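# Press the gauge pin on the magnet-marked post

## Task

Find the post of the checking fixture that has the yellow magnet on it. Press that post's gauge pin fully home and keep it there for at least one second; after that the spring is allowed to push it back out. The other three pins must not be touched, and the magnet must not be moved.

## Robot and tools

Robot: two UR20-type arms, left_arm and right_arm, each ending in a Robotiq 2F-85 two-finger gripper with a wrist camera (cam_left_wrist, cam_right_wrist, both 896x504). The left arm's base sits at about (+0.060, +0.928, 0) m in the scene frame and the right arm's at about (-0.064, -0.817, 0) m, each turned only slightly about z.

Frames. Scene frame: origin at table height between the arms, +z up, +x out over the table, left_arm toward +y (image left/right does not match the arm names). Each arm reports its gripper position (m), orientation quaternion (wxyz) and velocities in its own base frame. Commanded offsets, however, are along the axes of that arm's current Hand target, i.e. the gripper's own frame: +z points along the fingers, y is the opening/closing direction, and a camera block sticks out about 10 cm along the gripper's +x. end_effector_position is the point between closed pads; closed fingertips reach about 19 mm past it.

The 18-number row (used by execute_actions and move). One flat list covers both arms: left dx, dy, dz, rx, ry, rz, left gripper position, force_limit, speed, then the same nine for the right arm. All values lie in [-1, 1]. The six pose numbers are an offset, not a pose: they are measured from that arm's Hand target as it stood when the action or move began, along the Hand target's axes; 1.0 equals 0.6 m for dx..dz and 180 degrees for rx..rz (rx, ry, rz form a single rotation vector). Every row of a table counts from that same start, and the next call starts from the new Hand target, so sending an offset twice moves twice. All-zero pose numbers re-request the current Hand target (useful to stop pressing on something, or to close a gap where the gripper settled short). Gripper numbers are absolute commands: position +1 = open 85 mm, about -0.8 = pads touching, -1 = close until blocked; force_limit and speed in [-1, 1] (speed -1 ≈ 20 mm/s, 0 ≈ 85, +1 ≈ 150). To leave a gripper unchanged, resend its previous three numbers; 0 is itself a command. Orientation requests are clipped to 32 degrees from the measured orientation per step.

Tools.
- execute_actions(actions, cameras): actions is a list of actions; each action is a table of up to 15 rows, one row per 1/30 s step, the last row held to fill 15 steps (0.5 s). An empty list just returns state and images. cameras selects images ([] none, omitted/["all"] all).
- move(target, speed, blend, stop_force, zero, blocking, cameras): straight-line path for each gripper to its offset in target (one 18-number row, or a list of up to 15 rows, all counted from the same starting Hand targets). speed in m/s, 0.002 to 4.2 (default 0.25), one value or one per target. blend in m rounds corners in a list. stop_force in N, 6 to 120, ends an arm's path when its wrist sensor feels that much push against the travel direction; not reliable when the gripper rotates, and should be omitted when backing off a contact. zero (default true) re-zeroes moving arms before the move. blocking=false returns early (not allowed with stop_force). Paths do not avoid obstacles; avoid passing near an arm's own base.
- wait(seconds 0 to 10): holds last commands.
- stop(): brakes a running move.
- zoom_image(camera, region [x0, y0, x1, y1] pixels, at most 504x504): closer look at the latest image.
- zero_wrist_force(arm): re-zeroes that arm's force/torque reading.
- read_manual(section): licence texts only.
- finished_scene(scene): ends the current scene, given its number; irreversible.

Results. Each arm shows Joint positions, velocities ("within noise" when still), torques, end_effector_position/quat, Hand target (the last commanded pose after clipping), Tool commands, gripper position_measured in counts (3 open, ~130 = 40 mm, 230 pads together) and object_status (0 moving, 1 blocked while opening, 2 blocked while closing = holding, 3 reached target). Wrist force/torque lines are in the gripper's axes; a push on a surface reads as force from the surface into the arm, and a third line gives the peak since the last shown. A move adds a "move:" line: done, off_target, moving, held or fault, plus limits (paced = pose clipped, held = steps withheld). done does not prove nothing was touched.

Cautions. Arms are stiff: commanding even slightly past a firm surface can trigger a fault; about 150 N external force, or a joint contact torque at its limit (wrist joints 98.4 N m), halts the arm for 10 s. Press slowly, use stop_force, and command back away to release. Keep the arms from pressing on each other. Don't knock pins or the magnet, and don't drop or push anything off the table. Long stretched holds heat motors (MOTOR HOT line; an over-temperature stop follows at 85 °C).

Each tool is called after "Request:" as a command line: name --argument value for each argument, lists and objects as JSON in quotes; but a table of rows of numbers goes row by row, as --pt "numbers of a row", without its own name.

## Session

Request:
execute_actions --actions '[]'

Scene clock: 0.00 s.
left_arm: end_effector_position=(+1.6020, +0.5513, +0.3701) position_measured=3 object_status=3 end_effector_quat_wxyz=(-0.049, +0.940, +0.190, +0.279) | right_arm: end_effector_position=(+0.4481, +0.4679, +0.3319) position_measured=3 object_status=3 end_effector_quat_wxyz=(-0.272, +0.502, +0.649, +0.503)
Joint positions: left_arm=[0.193 -0.686 0.985 -2.439 -1.472 -3.319] | right_arm=[4.007 -1.969 -2.772 1.193 2.076 2.519]
Joint velocities: within noise
Joint torques (N m): no reading
Motor temperatures (°C): left_arm=[24 35 26 38 34 34] | right_arm=[28 35 36 37 34 38]
Wrist force (N): no reading
Wrist torque (N m): no reading
Wrist force, peak (N): no reading
Hand target: left_arm +1.6020, +0.5513, +0.3701; -0.049, +0.940, +0.190, +0.279 | right_arm +0.4481, +0.4679, +0.3319; -0.272, +0.502, +0.649, +0.503
Tool commands: left_gripper/position=+1.0 left_gripper/force_limit=+1.0 left_gripper/speed=+1.0 right_gripper/position=+1.0 right_gripper/force_limit=+1.0 right_gripper/speed=+1.0
camera_calibration:
cam_left_wrist: T_world_to_cam=[[0.280319, -0.958405, -0.0536817, 0.116011], [-0.933413, -0.259108, -0.248199, 1.75322], [0.223966, 0.119682, -0.967221, 0.0591923], [0, 0, 0, 1]] pos_world=[1.5907, 0.558373, 0.498626]
cam_right_wrist: T_world_to_cam=[[0.956613, -0.13676, 0.257272, -0.433465], [0.120637, -0.61784, -0.776995, 0.502422], [0.265214, 0.774319, -0.574535, -0.162484], [0, 0, 0, 1]] pos_world=[0.39714, 0.37695, 0.408545]

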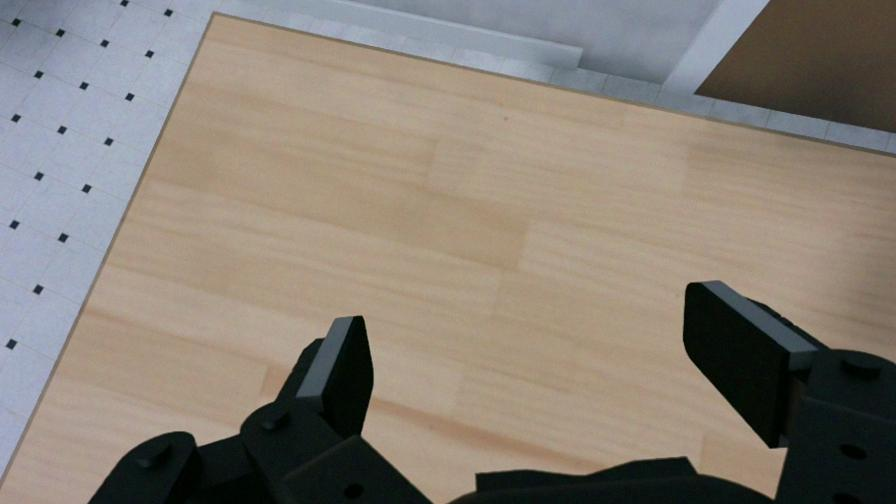

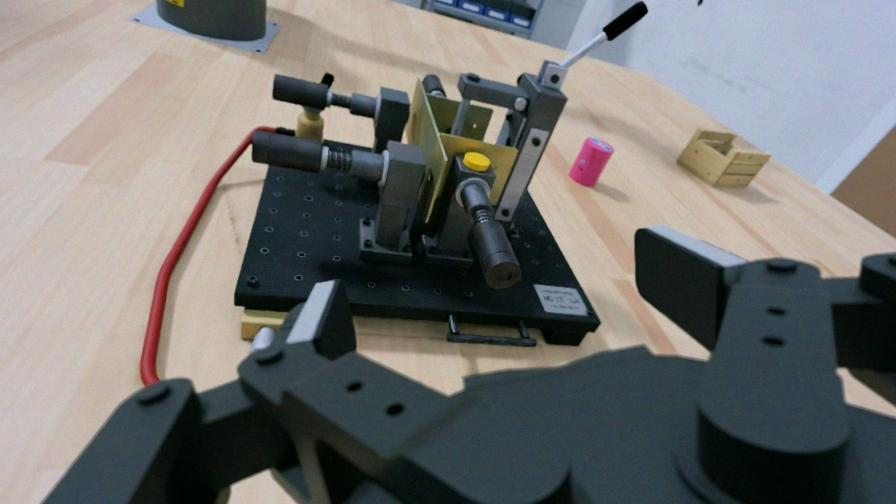

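Request:
move --target '[0,0,0,0,0,0,1,1,1,-0.2273,0.063,0.3727,0.1165,-0.3704,0.0623,-1,1,1]' --speed 0.5 --cameras '["cam_right_wrist"]'

Scene clock: 3.10 s.
left_arm: end_effector_position=(+1.6020, +0.5513, +0.3701) position_measured=3 object_status=3 end_effector_quat_wxyz=(-0.049, +0.940, +0.190, +0.279) | right_arm: end_effector_position=(+0.5645, +0.6229, +0.1517) position_measured=234 object_status=3 end_effector_quat_wxyz=(+0.000, +0.697, +0.718, +0.000)
Joint positions: left_arm=[0.193 -0.686 0.985 -2.439 -1.472 -3.319] | right_arm=[4.218 -1.827 -2.239 -0.647 1.571 2.617]
Joint velocities: within noise
Joint torques (N m): left_arm=[0.94 -272.77 -107.22 -11.69 2.1 0.22] | right_arm=[20.24 85.22 82.93 3.5 -4.47 5.44]
Motor temperatures (°C): left_arm=[24 35 26 38 34 34] | right_arm=[28 35 36 37 34 38]
Wrist force (N): left_arm=[0.1 0.0 -0.4] | right_arm=[-1.5 2.0 0.6]
Wrist torque (N m): left_arm=[0.01 -0.01 -0.01] | right_arm=[1.29 0.53 -0.65]
Wrist force, peak (N): left_arm=[0.7 -0.5 -0.3] | right_arm=[1.1 3.5 2.6]
Hand target: left_arm +1.6020, +0.5513, +0.3701; -0.049, +0.940, +0.190, +0.279 | right_arm +0.5645, +0.6229, +0.1517; +0.000, +0.697, +0.718, +0.000
Off the commanded pose: left_arm 0.000 m, 0 deg | right_arm 0.000 m, 0 deg.
move: done
camera_calibration:
cam_right_wrist: T_world_to_cam=[[0.988488, -0.134146, 0.0699716, -0.468357], [-0.148676, -0.946974, 0.284843, 0.640093], [0.0280506, -0.291967, -0.956017, 0.439024], [0, 0, 0, 1]] pos_world=[0.545817, 0.671504, 0.27016]
Images, in order (width x height): cam_right_wrist 896x504.

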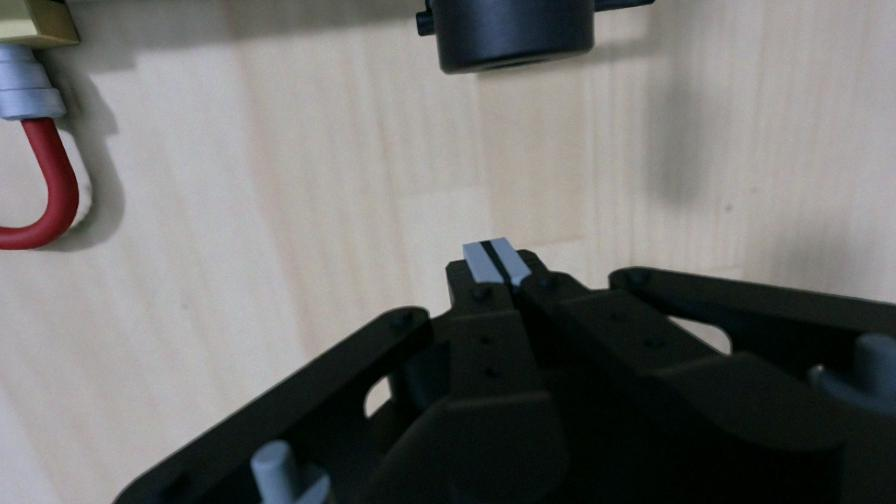

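Request:
move --pt "0 0 0 0 0 0 1 1 1 0.07 0.0045 -0.01 0 0 0 -1 1 1" --pt "0 0 0 0 0 0 1 1 1 0.1283 0.0045 -0.01 0 0 0 -1 1 1" --speed '[0.12,0.012]' --stop_force 30 --cameras '["cam_right_wrist"]'

Scene clock: 7.47 s.
left_arm: end_effector_position=(+1.6020, +0.5513, +0.3701) position_measured=3 object_status=3 end_effector_quat_wxyz=(-0.049, +0.940, +0.190, +0.279) | right_arm: end_effector_position=(+0.5652, +0.6892, +0.1576) position_measured=234 object_status=3 end_effector_quat_wxyz=(+0.000, +0.697, +0.718, +0.000)
Joint positions: left_arm=[0.193 -0.686 0.985 -2.439 -1.472 -3.319] | right_arm=[4.253 -1.866 -2.166 -0.681 1.571 2.652]
Joint velocities: within noise
Joint torques (N m): left_arm=[2.66 -281.16 -110.26 -11.23 3.07 0.85] | right_arm=[-10.89 146.53 77.96 17.44 6.36 -7.15]
Motor temperatures (°C): left_arm=[24 35 26 38 34 34] | right_arm=[28 35 36 37 34 38]
Wrist force (N): left_arm=[0.4 -0.2 -0.1] | right_arm=[-16.9 1.6 3.4]
Wrist torque (N m): left_arm=[-0.03 -0.05 0.00] | right_arm=[1.41 0.81 -0.55]
Wrist force, peak (N): left_arm=[0.7 -0.2 -0.2] | right_arm=[-52.0 2.7 -8.9]
Hand target: left_arm +1.6020, +0.5513, +0.3701; -0.049, +0.940, +0.190, +0.279 | right_arm +0.5652, +0.6891, +0.1576; +0.000, +0.697, +0.718, +0.000 (not the last commanded pose)
Off the commanded pose: left_arm 0.000 m, 0 deg | right_arm 0.011 m, 0 deg.
move: contact (right_arm); path passed 1 of 2 targets
camera_calibration:
cam_right_wrist: T_world_to_cam=[[0.988489, -0.134136, 0.0699816, -0.460685], [-0.148671, -0.946947, 0.284934, 0.70124], [0.028049, -0.292058, -0.955989, 0.464156], [0, 0, 0, 1]] pos_world=[0.546617, 0.737804, 0.276161]
Images, in order (width x height): cam_right_wrist 896x504.

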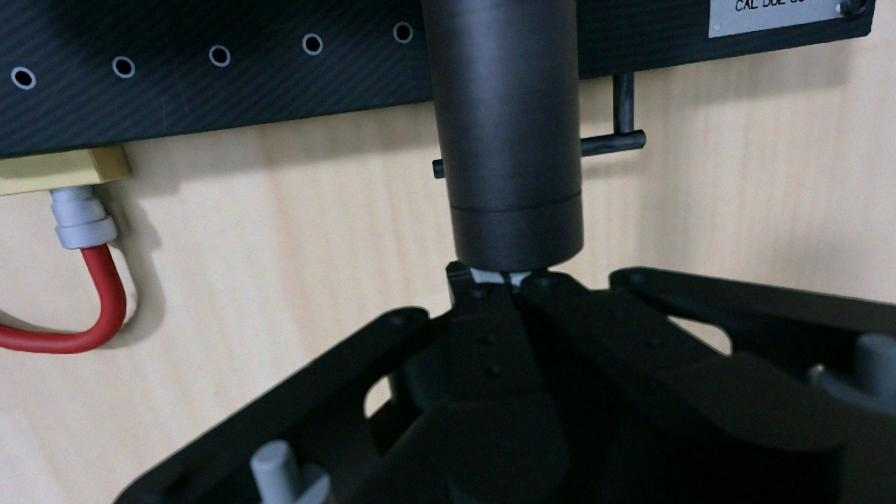

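Request:
move --target '[0,0,0,0,0,0,1,1,1,0.0013,0,0,0,0,0,-1,1,1]' --speed 0.01 --cameras '[]'

Request:
wait --seconds 1.0 --cameras '[]'

Scene clock: 8.47 s.
left_arm: end_effector_position=(+1.6020, +0.5513, +0.3701) position_measured=3 object_status=3 end_effector_quat_wxyz=(-0.049, +0.940, +0.190, +0.279) | right_arm: end_effector_position=(+0.5652, +0.6896, +0.1576) position_measured=234 object_status=3 end_effector_quat_wxyz=(+0.000, +0.697, +0.718, -0.001)
Joint positions: left_arm=[0.193 -0.686 0.985 -2.439 -1.472 -3.319] | right_arm=[4.253 -1.867 -2.165 -0.682 1.571 2.653]
Joint velocities: within noise
Joint torques (N m): left_arm=[2.4 -283.13 -109.9 -11.26 2.97 1.03] | right_arm=[69.06 93.74 142.4 22.64 7.66 4.19]
Motor temperatures (°C): left_arm=[24 35 26 38 34 34] | right_arm=[28 35 36 37 34 38]
Wrist force (N): left_arm=[0.0 -0.1 -0.3] | right_arm=[-77.8 -0.8 -14.9]
Wrist torque (N m): left_arm=[-0.01 0.02 0.00] | right_arm=[1.15 2.44 -0.05]
Wrist force, peak (N): left_arm=[0.5 -0.2 -0.5] | right_arm=[-77.8 -0.8 -14.9]
Hand target: left_arm +1.6020, +0.5513, +0.3701; -0.049, +0.940, +0.190, +0.279 | right_arm +0.5652, +0.6899, +0.1576; +0.000, +0.697, +0.718, +0.000
Off the commanded pose: left_arm 0.000 m, 0 deg | right_arm 0.000 m, 0 deg.
move: done
No camera images: "cameras" was empty.

Scene clock: 9.47 s.
left_arm: end_effector_position=(+1.6020, +0.5513, +0.3701) position_measured=3 object_status=3 end_effector_quat_wxyz=(-0.049, +0.940, +0.190, +0.279) | right_arm: end_effector_position=(+0.5652, +0.6899, +0.1576) position_measured=234 object_status=3 end_effector_quat_wxyz=(+0.000, +0.697, +0.718, -0.001)
Joint positions: left_arm=[0.193 -0.686 0.985 -2.439 -1.472 -3.319] | right_arm=[4.253 -1.867 -2.165 -0.682 1.571 2.653]
Joint velocities: within noise
Joint torques (N m): left_arm=[0.06 -283.99 -113.53 -10.85 3.62 1.72] | right_arm=[88.6 91.34 159.18 39.01 14.49 4.11]
Motor temperatures (°C): left_arm=[24 35 26 38 34 34] | right_arm=[28 35 36 37 34 38]
Wrist force (N): left_arm=[0.3 -0.3 0.0] | right_arm=[-110.5 -2.4 -24.4]
Wrist torque (N m): left_arm=[-0.04 -0.04 0.00] | right_arm=[1.00 3.30 0.19]
Wrist force, peak (N): left_arm=[0.4 -0.3 -0.4] | right_arm=[-110.5 -2.4 -24.4]
Hand target: left_arm +1.6020, +0.5513, +0.3701; -0.049, +0.940, +0.190, +0.279 | right_arm +0.5652, +0.6899, +0.1576; +0.000, +0.697, +0.718, +0.000
Tool commands: left_gripper/position=+1.0 left_gripper/force_limit=+1.0 left_gripper/speed=+1.0 right_gripper/position=-1.0 right_gripper/force_limit=+1.0 right_gripper/speed=+1.0
Off the commanded pose: left_arm 0.000 m, 0 deg | right_arm 0.000 m, 0 deg.
wait: 1.00 s; at rest by 0.17 s
No camera images: "cameras" was empty.

Request:
finished_scene --scene 2

The scene is finished: the task was done.


## Next scene

The same job, from a new start.

Request:
execute_actions --actions '[]'

Scene clock: 0.00 s.
left_arm: end_effector_position=(+0.3071, -0.4220, +0.1602) position_measured=3 object_status=3 end_effector_quat_wxyz=(+0.066, +0.956, -0.074, +0.275) | right_arm: end_effector_position=(+0.4900, -0.3027, +0.2369) position_measured=3 object_status=3 end_effector_quat_wxyz=(+0.548, -0.467, -0.511, -0.471)
Joint positions: left_arm=[-1.763 -1.739 2.857 -2.766 -1.003 1.555] | right_arm=[2.511 -2.074 -2.06 -2.212 2.389 -0.015]
Joint velocities: within noise
Joint torques (N m): no reading
Motor temperatures (°C): left_arm=[24 35 26 38 34 33] | right_arm=[28 35 35 36 33 38]
Wrist force (N): no reading
Wrist torque (N m): no reading
Wrist force, peak (N): no reading
Hand target: left_arm +0.3071, -0.4220, +0.1602; +0.066, +0.956, -0.074, +0.275 | right_arm +0.4900, -0.3027, +0.2369; +0.548, -0.467, -0.511, -0.471
Tool commands: left_gripper/position=+1.0 left_gripper/force_limit=+1.0 left_gripper/speed=+1.0 right_gripper/position=+1.0 right_gripper/force_limit=+1.0 right_gripper/speed=+1.0
camera_calibration:
cam_left_wrist: T_world_to_cam=[[-0.285835, -0.958093, 0.0188626, -0.30276], [-0.929607, 0.27245, -0.248197, 0.463413], [0.232657, -0.0884782, -0.968526, 0.172428], [0, 0, 0, 1]] pos_world=[0.304136, -0.401073, 0.28773]
cam_right_wrist: T_world_to_cam=[[0.978979, 0.0562001, -0.196068, -0.399553], [-0.174505, -0.266853, -0.947807, 0.238768], [-0.105588, 0.962097, -0.251436, 0.530477], [0, 0, 0, 1]] pos_world=[0.488832, -0.424199, 0.281347]

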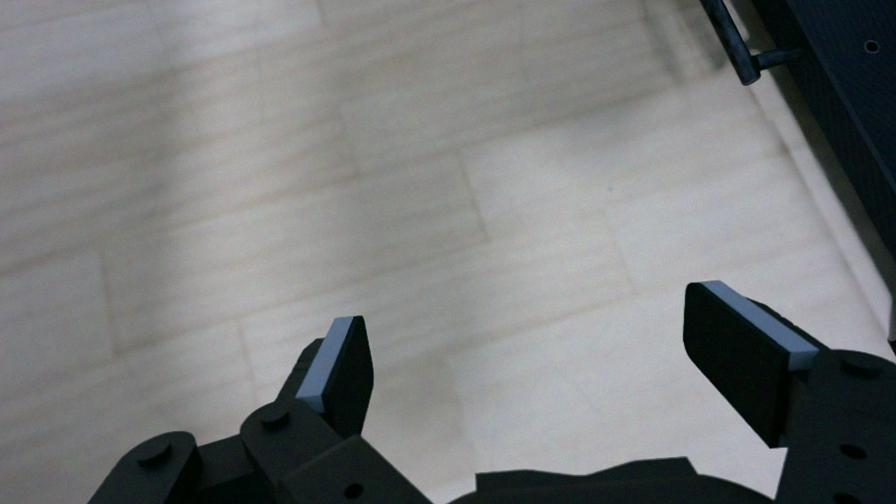

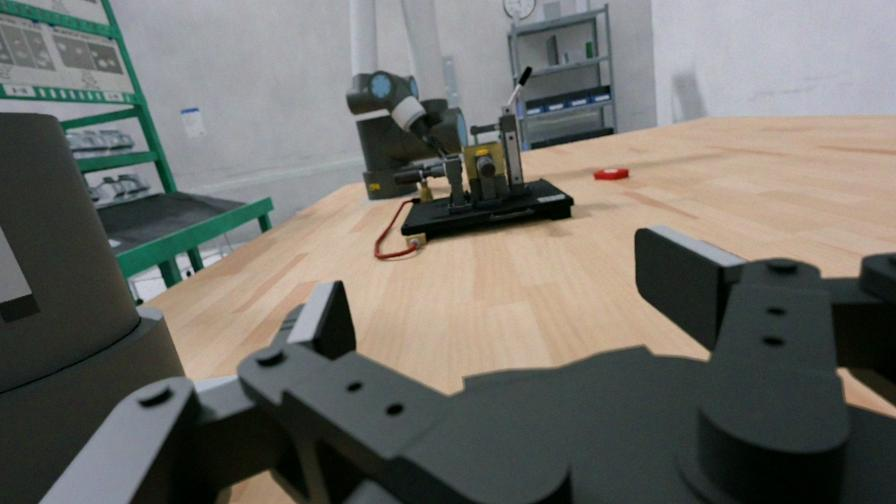

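Request:
zoom_image --camera "cam_right_wrist" --region '[370, 60, 610, 270]'

Scaled by 2.100 from the camera's 896x504 image, which has a finer 1280x720 frame.

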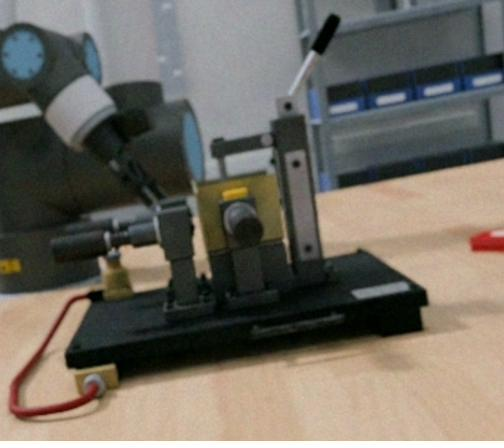

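Request:
move --target '[0,0,0,0,0,0,1,1,1,0.1765,0.3197,0.8973,-0.0387,-0.5127,0.0221,-1,1,1]' --speed 0.6 --cameras '[]'

Request:
move --target '[0,0,0,0,0,0,1,1,1,0.7167,-0.2,0.15,0,0,0,-1,1,1]' --speed 0.5 --cameras '["cam_right_wrist"]'

Scene clock: 6.03 s.
left_arm: end_effector_position=(+0.3071, -0.4220, +0.1602) position_measured=3 object_status=3 end_effector_quat_wxyz=(+0.066, +0.956, -0.074, +0.275) | right_arm: end_effector_position=(+0.6192, +0.2504, +0.3598) position_measured=234 object_status=3 end_effector_quat_wxyz=(+0.000, +0.707, +0.707, +0.000)
Joint positions: left_arm=[-1.763 -1.739 2.857 -2.766 -1.003 1.555] | right_arm=[3.832 -1.411 -2.297 -1.005 1.57 2.261]
Joint velocities: within noise
Joint torques (N m): left_arm=[7.08 -10.48 -56.98 -8.63 4.06 -0.86] | right_arm=[24.81 22.07 106.53 4.91 -4.39 5.69]
Motor temperatures (°C): left_arm=[24 35 26 38 34 33] | right_arm=[28 35 35 36 33 38]
Wrist force (N): left_arm=[0.1 0.1 0.0] | right_arm=[0.3 3.1 2.3]
Wrist torque (N m): left_arm=[0.02 0.00 0.00] | right_arm=[1.52 -0.12 -0.57]
Wrist force, peak (N): left_arm=[-0.1 -0.5 -0.3] | right_arm=[5.2 3.1 1.6]
Hand target: left_arm +0.3071, -0.4220, +0.1602; +0.066, +0.956, -0.074, +0.275 | right_arm +0.6192, +0.2505, +0.3598; +0.001, +0.707, +0.707, +0.000
Off the commanded pose: left_arm 0.000 m, 0 deg | right_arm 0.000 m, 0 deg.
move: done
No camera images: "cameras" was empty.

Scene clock: 7.67 s.
left_arm: end_effector_position=(+0.3071, -0.4220, +0.1602) position_measured=3 object_status=3 end_effector_quat_wxyz=(+0.066, +0.956, -0.074, +0.275) | right_arm: end_effector_position=(+0.4991, +0.6802, +0.2693) position_measured=234 object_status=3 end_effector_quat_wxyz=(+0.001, +0.707, +0.707, +0.000)
Joint positions: left_arm=[-1.763 -1.739 2.857 -2.766 -1.003 1.555] | right_arm=[4.32 -1.706 -2.163 -0.845 1.57 2.749]
Joint velocities: within noise
Joint torques (N m): left_arm=[4.09 -9.73 -60.9 -7.79 3.59 -0.89] | right_arm=[31.5 87.46 91.85 15.35 -3.93 6.05]
Motor temperatures (°C): left_arm=[24 35 26 38 34 33] | right_arm=[28 35 35 36 33 38]
Wrist force (N): left_arm=[0.1 0.2 -0.2] | right_arm=[-0.8 2.9 1.3]
Wrist torque (N m): left_arm=[0.03 -0.02 0.00] | right_arm=[1.40 0.20 -0.47]
Wrist force, peak (N): left_arm=[0.4 0.1 -0.4] | right_arm=[-3.6 4.6 1.0]
Hand target: left_arm +0.3071, -0.4220, +0.1602; +0.066, +0.956, -0.074, +0.275 | right_arm +0.4991, +0.6804, +0.2692; +0.001, +0.707, +0.707, +0.000
Off the commanded pose: left_arm 0.000 m, 0 deg | right_arm 0.000 m, 0 deg.
move: done
camera_calibration:
cam_right_wrist: T_world_to_cam=[[0.984063, -0.163034, 0.070988, -0.382732], [-0.176647, -0.942038, 0.285236, 0.661627], [0.0203703, -0.29323, -0.955825, 0.574701], [0, 0, 0, 1]] pos_world=[0.481801, 0.729399, 0.387763]
Images, in order (width x height): cam_right_wrist 896x504.

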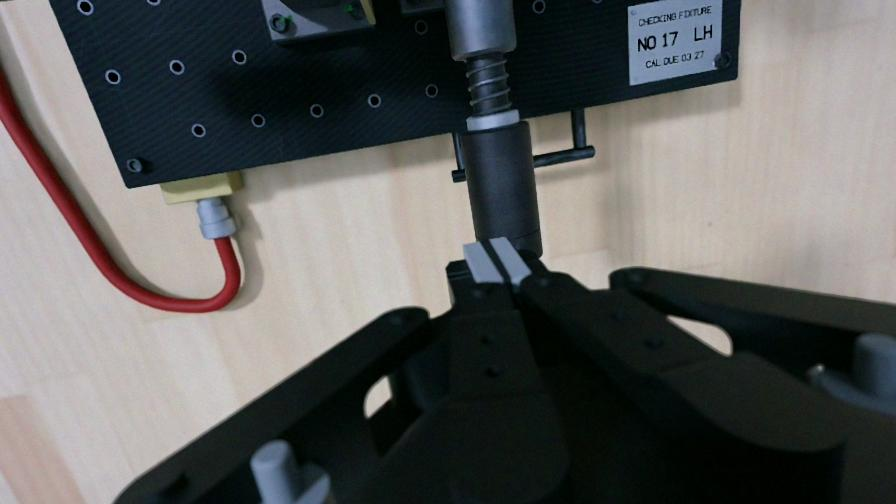

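Request:
move --pt "0 0 0 0 0 0 1 1 1 -0.126 0.02 0.02 0 0 0 -1 1 1" --pt "0 0 0 0 0 0 1 1 1 -0.129 0.0248 0.187 0 0 0 -1 1 1" --speed 0.3 --blend '[0.02,0]' --cameras '["cam_right_wrist"]'

Scene clock: 9.40 s.
left_arm: end_effector_position=(+0.3071, -0.4220, +0.1602) position_measured=3 object_status=3 end_effector_quat_wxyz=(+0.066, +0.956, -0.074, +0.275) | right_arm: end_effector_position=(+0.5140, +0.6028, +0.1573) position_measured=234 object_status=3 end_effector_quat_wxyz=(+0.001, +0.707, +0.707, +0.000)
Joint positions: left_arm=[-1.763 -1.739 2.857 -2.766 -1.003 1.555] | right_arm=[4.263 -1.775 -2.302 -0.637 1.57 2.692]
Joint velocities: within noise
Joint torques (N m): left_arm=[7.54 -7.69 -61.81 -7.66 3.55 -0.28] | right_arm=[-22.53 80.51 53.88 15.15 5.25 -7.07]
Motor temperatures (°C): left_arm=[24 35 26 38 34 33] | right_arm=[28 35 35 36 33 38]
Wrist force (N): left_arm=[-0.2 -0.1 0.0] | right_arm=[-0.4 2.7 1.6]
Wrist torque (N m): left_arm=[-0.01 0.05 0.00] | right_arm=[1.55 0.00 -0.43]
Wrist force, peak (N): left_arm=[0.1 0.0 -0.4] | right_arm=[-0.2 2.5 4.9]
Hand target: left_arm +0.3071, -0.4220, +0.1602; +0.066, +0.956, -0.074, +0.275 | right_arm +0.5140, +0.6028, +0.1571; +0.001, +0.707, +0.707, +0.000
Off the commanded pose: left_arm 0.000 m, 0 deg | right_arm 0.000 m, 0 deg.
move: done
camera_calibration:
cam_right_wrist: T_world_to_cam=[[0.984063, -0.163034, 0.070988, -0.402056], [-0.176647, -0.942038, 0.285236, 0.62332], [0.0203703, -0.29323, -0.955825, 0.444553], [0, 0, 0, 1]] pos_world=[0.496701, 0.651999, 0.275663]
Images, in order (width x height): cam_right_wrist 896x504.

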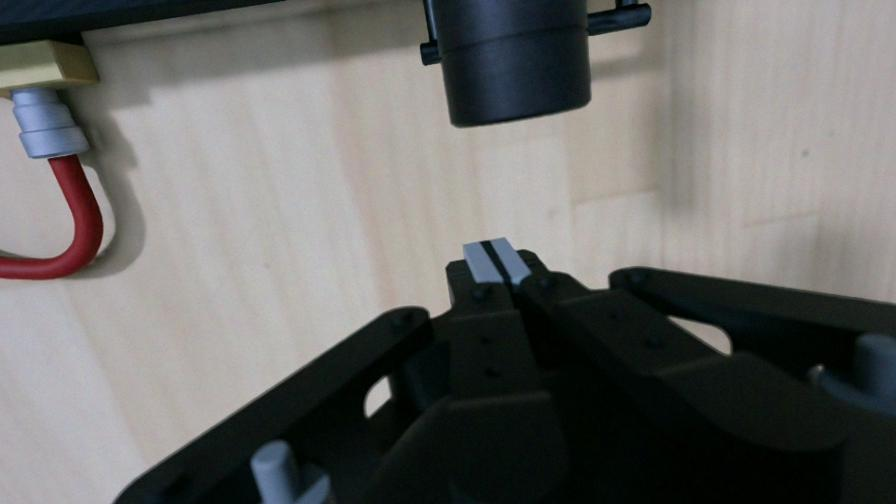

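Request:
move --pt "0 0 0 0 0 0 1 1 1 0.0517 0.0042 0 0 0 0 -1 1 1" --pt "0 0 0 0 0 0 1 1 1 0.0783 0.0042 0 0 0 0 -1 1 1" --pt "0 0 0 0 0 0 1 1 1 0.11 0.0042 0 0 0 0 -1 1 1" --speed '[0.12,0.025,0.011]' --stop_force 30 --cameras '["cam_right_wrist"]'

Scene clock: 12.73 s.
left_arm: end_effector_position=(+0.3071, -0.4220, +0.1602) position_measured=3 object_status=3 end_effector_quat_wxyz=(+0.066, +0.956, -0.074, +0.275) | right_arm: end_effector_position=(+0.5165, +0.6575, +0.1571) position_measured=234 object_status=3 end_effector_quat_wxyz=(+0.001, +0.707, +0.707, +0.000)
Joint positions: left_arm=[-1.763 -1.739 2.857 -2.766 -1.003 1.555] | right_arm=[4.29 -1.816 -2.243 -0.655 1.57 2.718]
Joint velocities: within noise
Joint torques (N m): left_arm=[12.27 -10.67 -64.8 -7.43 3.64 -1.32] | right_arm=[-11.08 137.73 75.88 18.36 7.46 -7.41]
Motor temperatures (°C): left_arm=[24 35 26 38 34 33] | right_arm=[28 35 35 36 33 38]
Wrist force (N): left_arm=[0.0 0.1 -0.2] | right_arm=[-18.2 2.9 5.7]
Wrist torque (N m): left_arm=[0.03 0.01 0.00] | right_arm=[1.59 0.68 -0.28]
Wrist force, peak (N): left_arm=[0.5 0.1 -0.3] | right_arm=[-51.1 4.4 -5.8]
Hand target: left_arm +0.3071, -0.4220, +0.1602; +0.066, +0.956, -0.074, +0.275 | right_arm +0.5165, +0.6574, +0.1571; +0.001, +0.707, +0.707, +0.000 (not the last commanded pose)
Off the commanded pose: left_arm 0.000 m, 0 deg | right_arm 0.011 m, 0 deg.
move: contact (right_arm); path passed 2 of 3 targets
camera_calibration:
cam_right_wrist: T_world_to_cam=[[0.984063, -0.163034, 0.070988, -0.395591], [-0.176647, -0.942038, 0.285236, 0.67532], [0.0203703, -0.29323, -0.955825, 0.460446], [0, 0, 0, 1]] pos_world=[0.499201, 0.706699, 0.275563]
Images, in order (width x height): cam_right_wrist 896x504.

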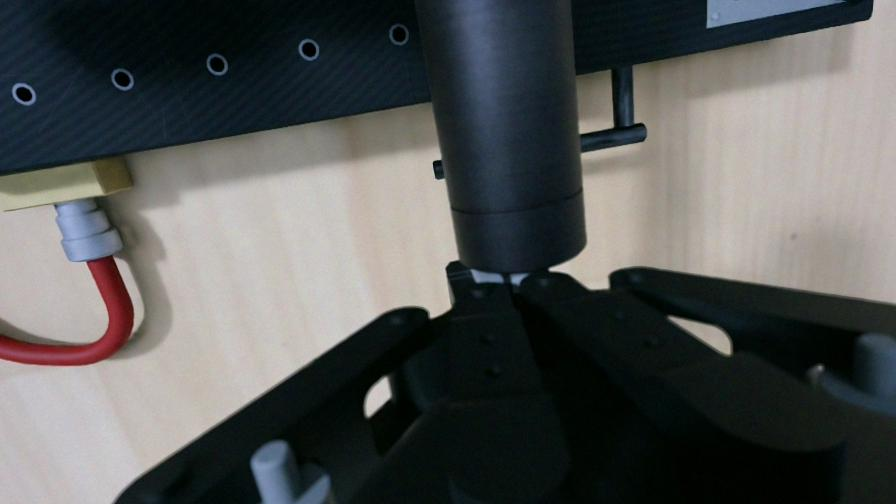

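Request:
move --target '[0,0,0,0,0,0,1,1,1,0.0003,0,0,0,0,0,-1,1,1]' --speed 0.01 --cameras '[]'

Request:
wait --seconds 0.9 --cameras '[]'

Request:
finished_scene --scene 3

Scene clock: 13.70 s.
left_arm: end_effector_position=(+0.3071, -0.4220, +0.1602) position_measured=3 object_status=3 end_effector_quat_wxyz=(+0.066, +0.956, -0.074, +0.275) | right_arm: end_effector_position=(+0.5165, +0.6575, +0.1571) position_measured=234 object_status=3 end_effector_quat_wxyz=(+0.001, +0.707, +0.707, +0.000)
Joint positions: left_arm=[-1.763 -1.739 2.857 -2.766 -1.003 1.555] | right_arm=[4.29 -1.816 -2.242 -0.655 1.57 2.718]
Joint velocities: within noise
Joint torques (N m): left_arm=[12.11 -1.97 -63.33 -7.19 4.84 -1.25] | right_arm=[13.53 97.75 106.06 13.79 6.12 -0.2]
Motor temperatures (°C): left_arm=[24 35 26 38 34 33] | right_arm=[28 35 35 36 33 38]
Wrist force (N): left_arm=[-0.1 0.1 -0.1] | right_arm=[-25.3 -0.2 5.8]
Wrist torque (N m): left_arm=[0.02 0.02 0.00] | right_arm=[1.49 0.83 -0.28]
Wrist force, peak (N): left_arm=[0.2 -0.1 -0.5] | right_arm=[-25.3 -0.2 5.8]
Hand target: left_arm +0.3071, -0.4220, +0.1602; +0.066, +0.956, -0.074, +0.275 | right_arm +0.5165, +0.6576, +0.1571; +0.001, +0.707, +0.707, +0.000
Off the commanded pose: left_arm 0.000 m, 0 deg | right_arm 0.000 m, 0 deg.
move: done
No camera images: "cameras" was empty.

Scene clock: 14.60 s.
left_arm: end_effector_position=(+0.3071, -0.4220, +0.1602) position_measured=3 object_status=3 end_effector_quat_wxyz=(+0.066, +0.956, -0.074, +0.275) | right_arm: end_effector_position=(+0.5165, +0.6576, +0.1571) position_measured=234 object_status=3 end_effector_quat_wxyz=(+0.001, +0.707, +0.707, +0.000)
Joint positions: left_arm=[-1.763 -1.739 2.857 -2.766 -1.003 1.555] | right_arm=[4.29 -1.816 -2.242 -0.655 1.57 2.718]
Joint velocities: within noise
Joint torques (N m): left_arm=[8.34 -6.15 -64.48 -6.68 3.55 -0.77] | right_arm=[26.48 84.61 108.77 19.32 6.41 5.51]
Motor temperatures (°C): left_arm=[24 35 26 38 34 33] | right_arm=[28 35 35 36 33 38]
Wrist force (N): left_arm=[-0.2 0.1 0.2] | right_arm=[-37.8 -4.5 -3.8]
Wrist torque (N m): left_arm=[0.02 0.04 0.00] | right_arm=[1.36 1.19 -0.27]
Wrist force, peak (N): left_arm=[-0.5 -0.1 -0.2] | right_arm=[-38.0 -4.6 -4.3]
Hand target: left_arm +0.3071, -0.4220, +0.1602; +0.066, +0.956, -0.074, +0.275 | right_arm +0.5165, +0.6576, +0.1571; +0.001, +0.707, +0.707, +0.000
Tool commands: left_gripper/position=+1.0 left_gripper/force_limit=+1.0 left_gripper/speed=+1.0 right_gripper/position=-1.0 right_gripper/force_limit=+1.0 right_gripper/speed=+1.0
Off the commanded pose: left_arm 0.000 m, 0 deg | right_arm 0.000 m, 0 deg.
wait: 0.90 s; at rest by 0.17 s
No camera images: "cameras" was empty.

The scene is finished: the task was done.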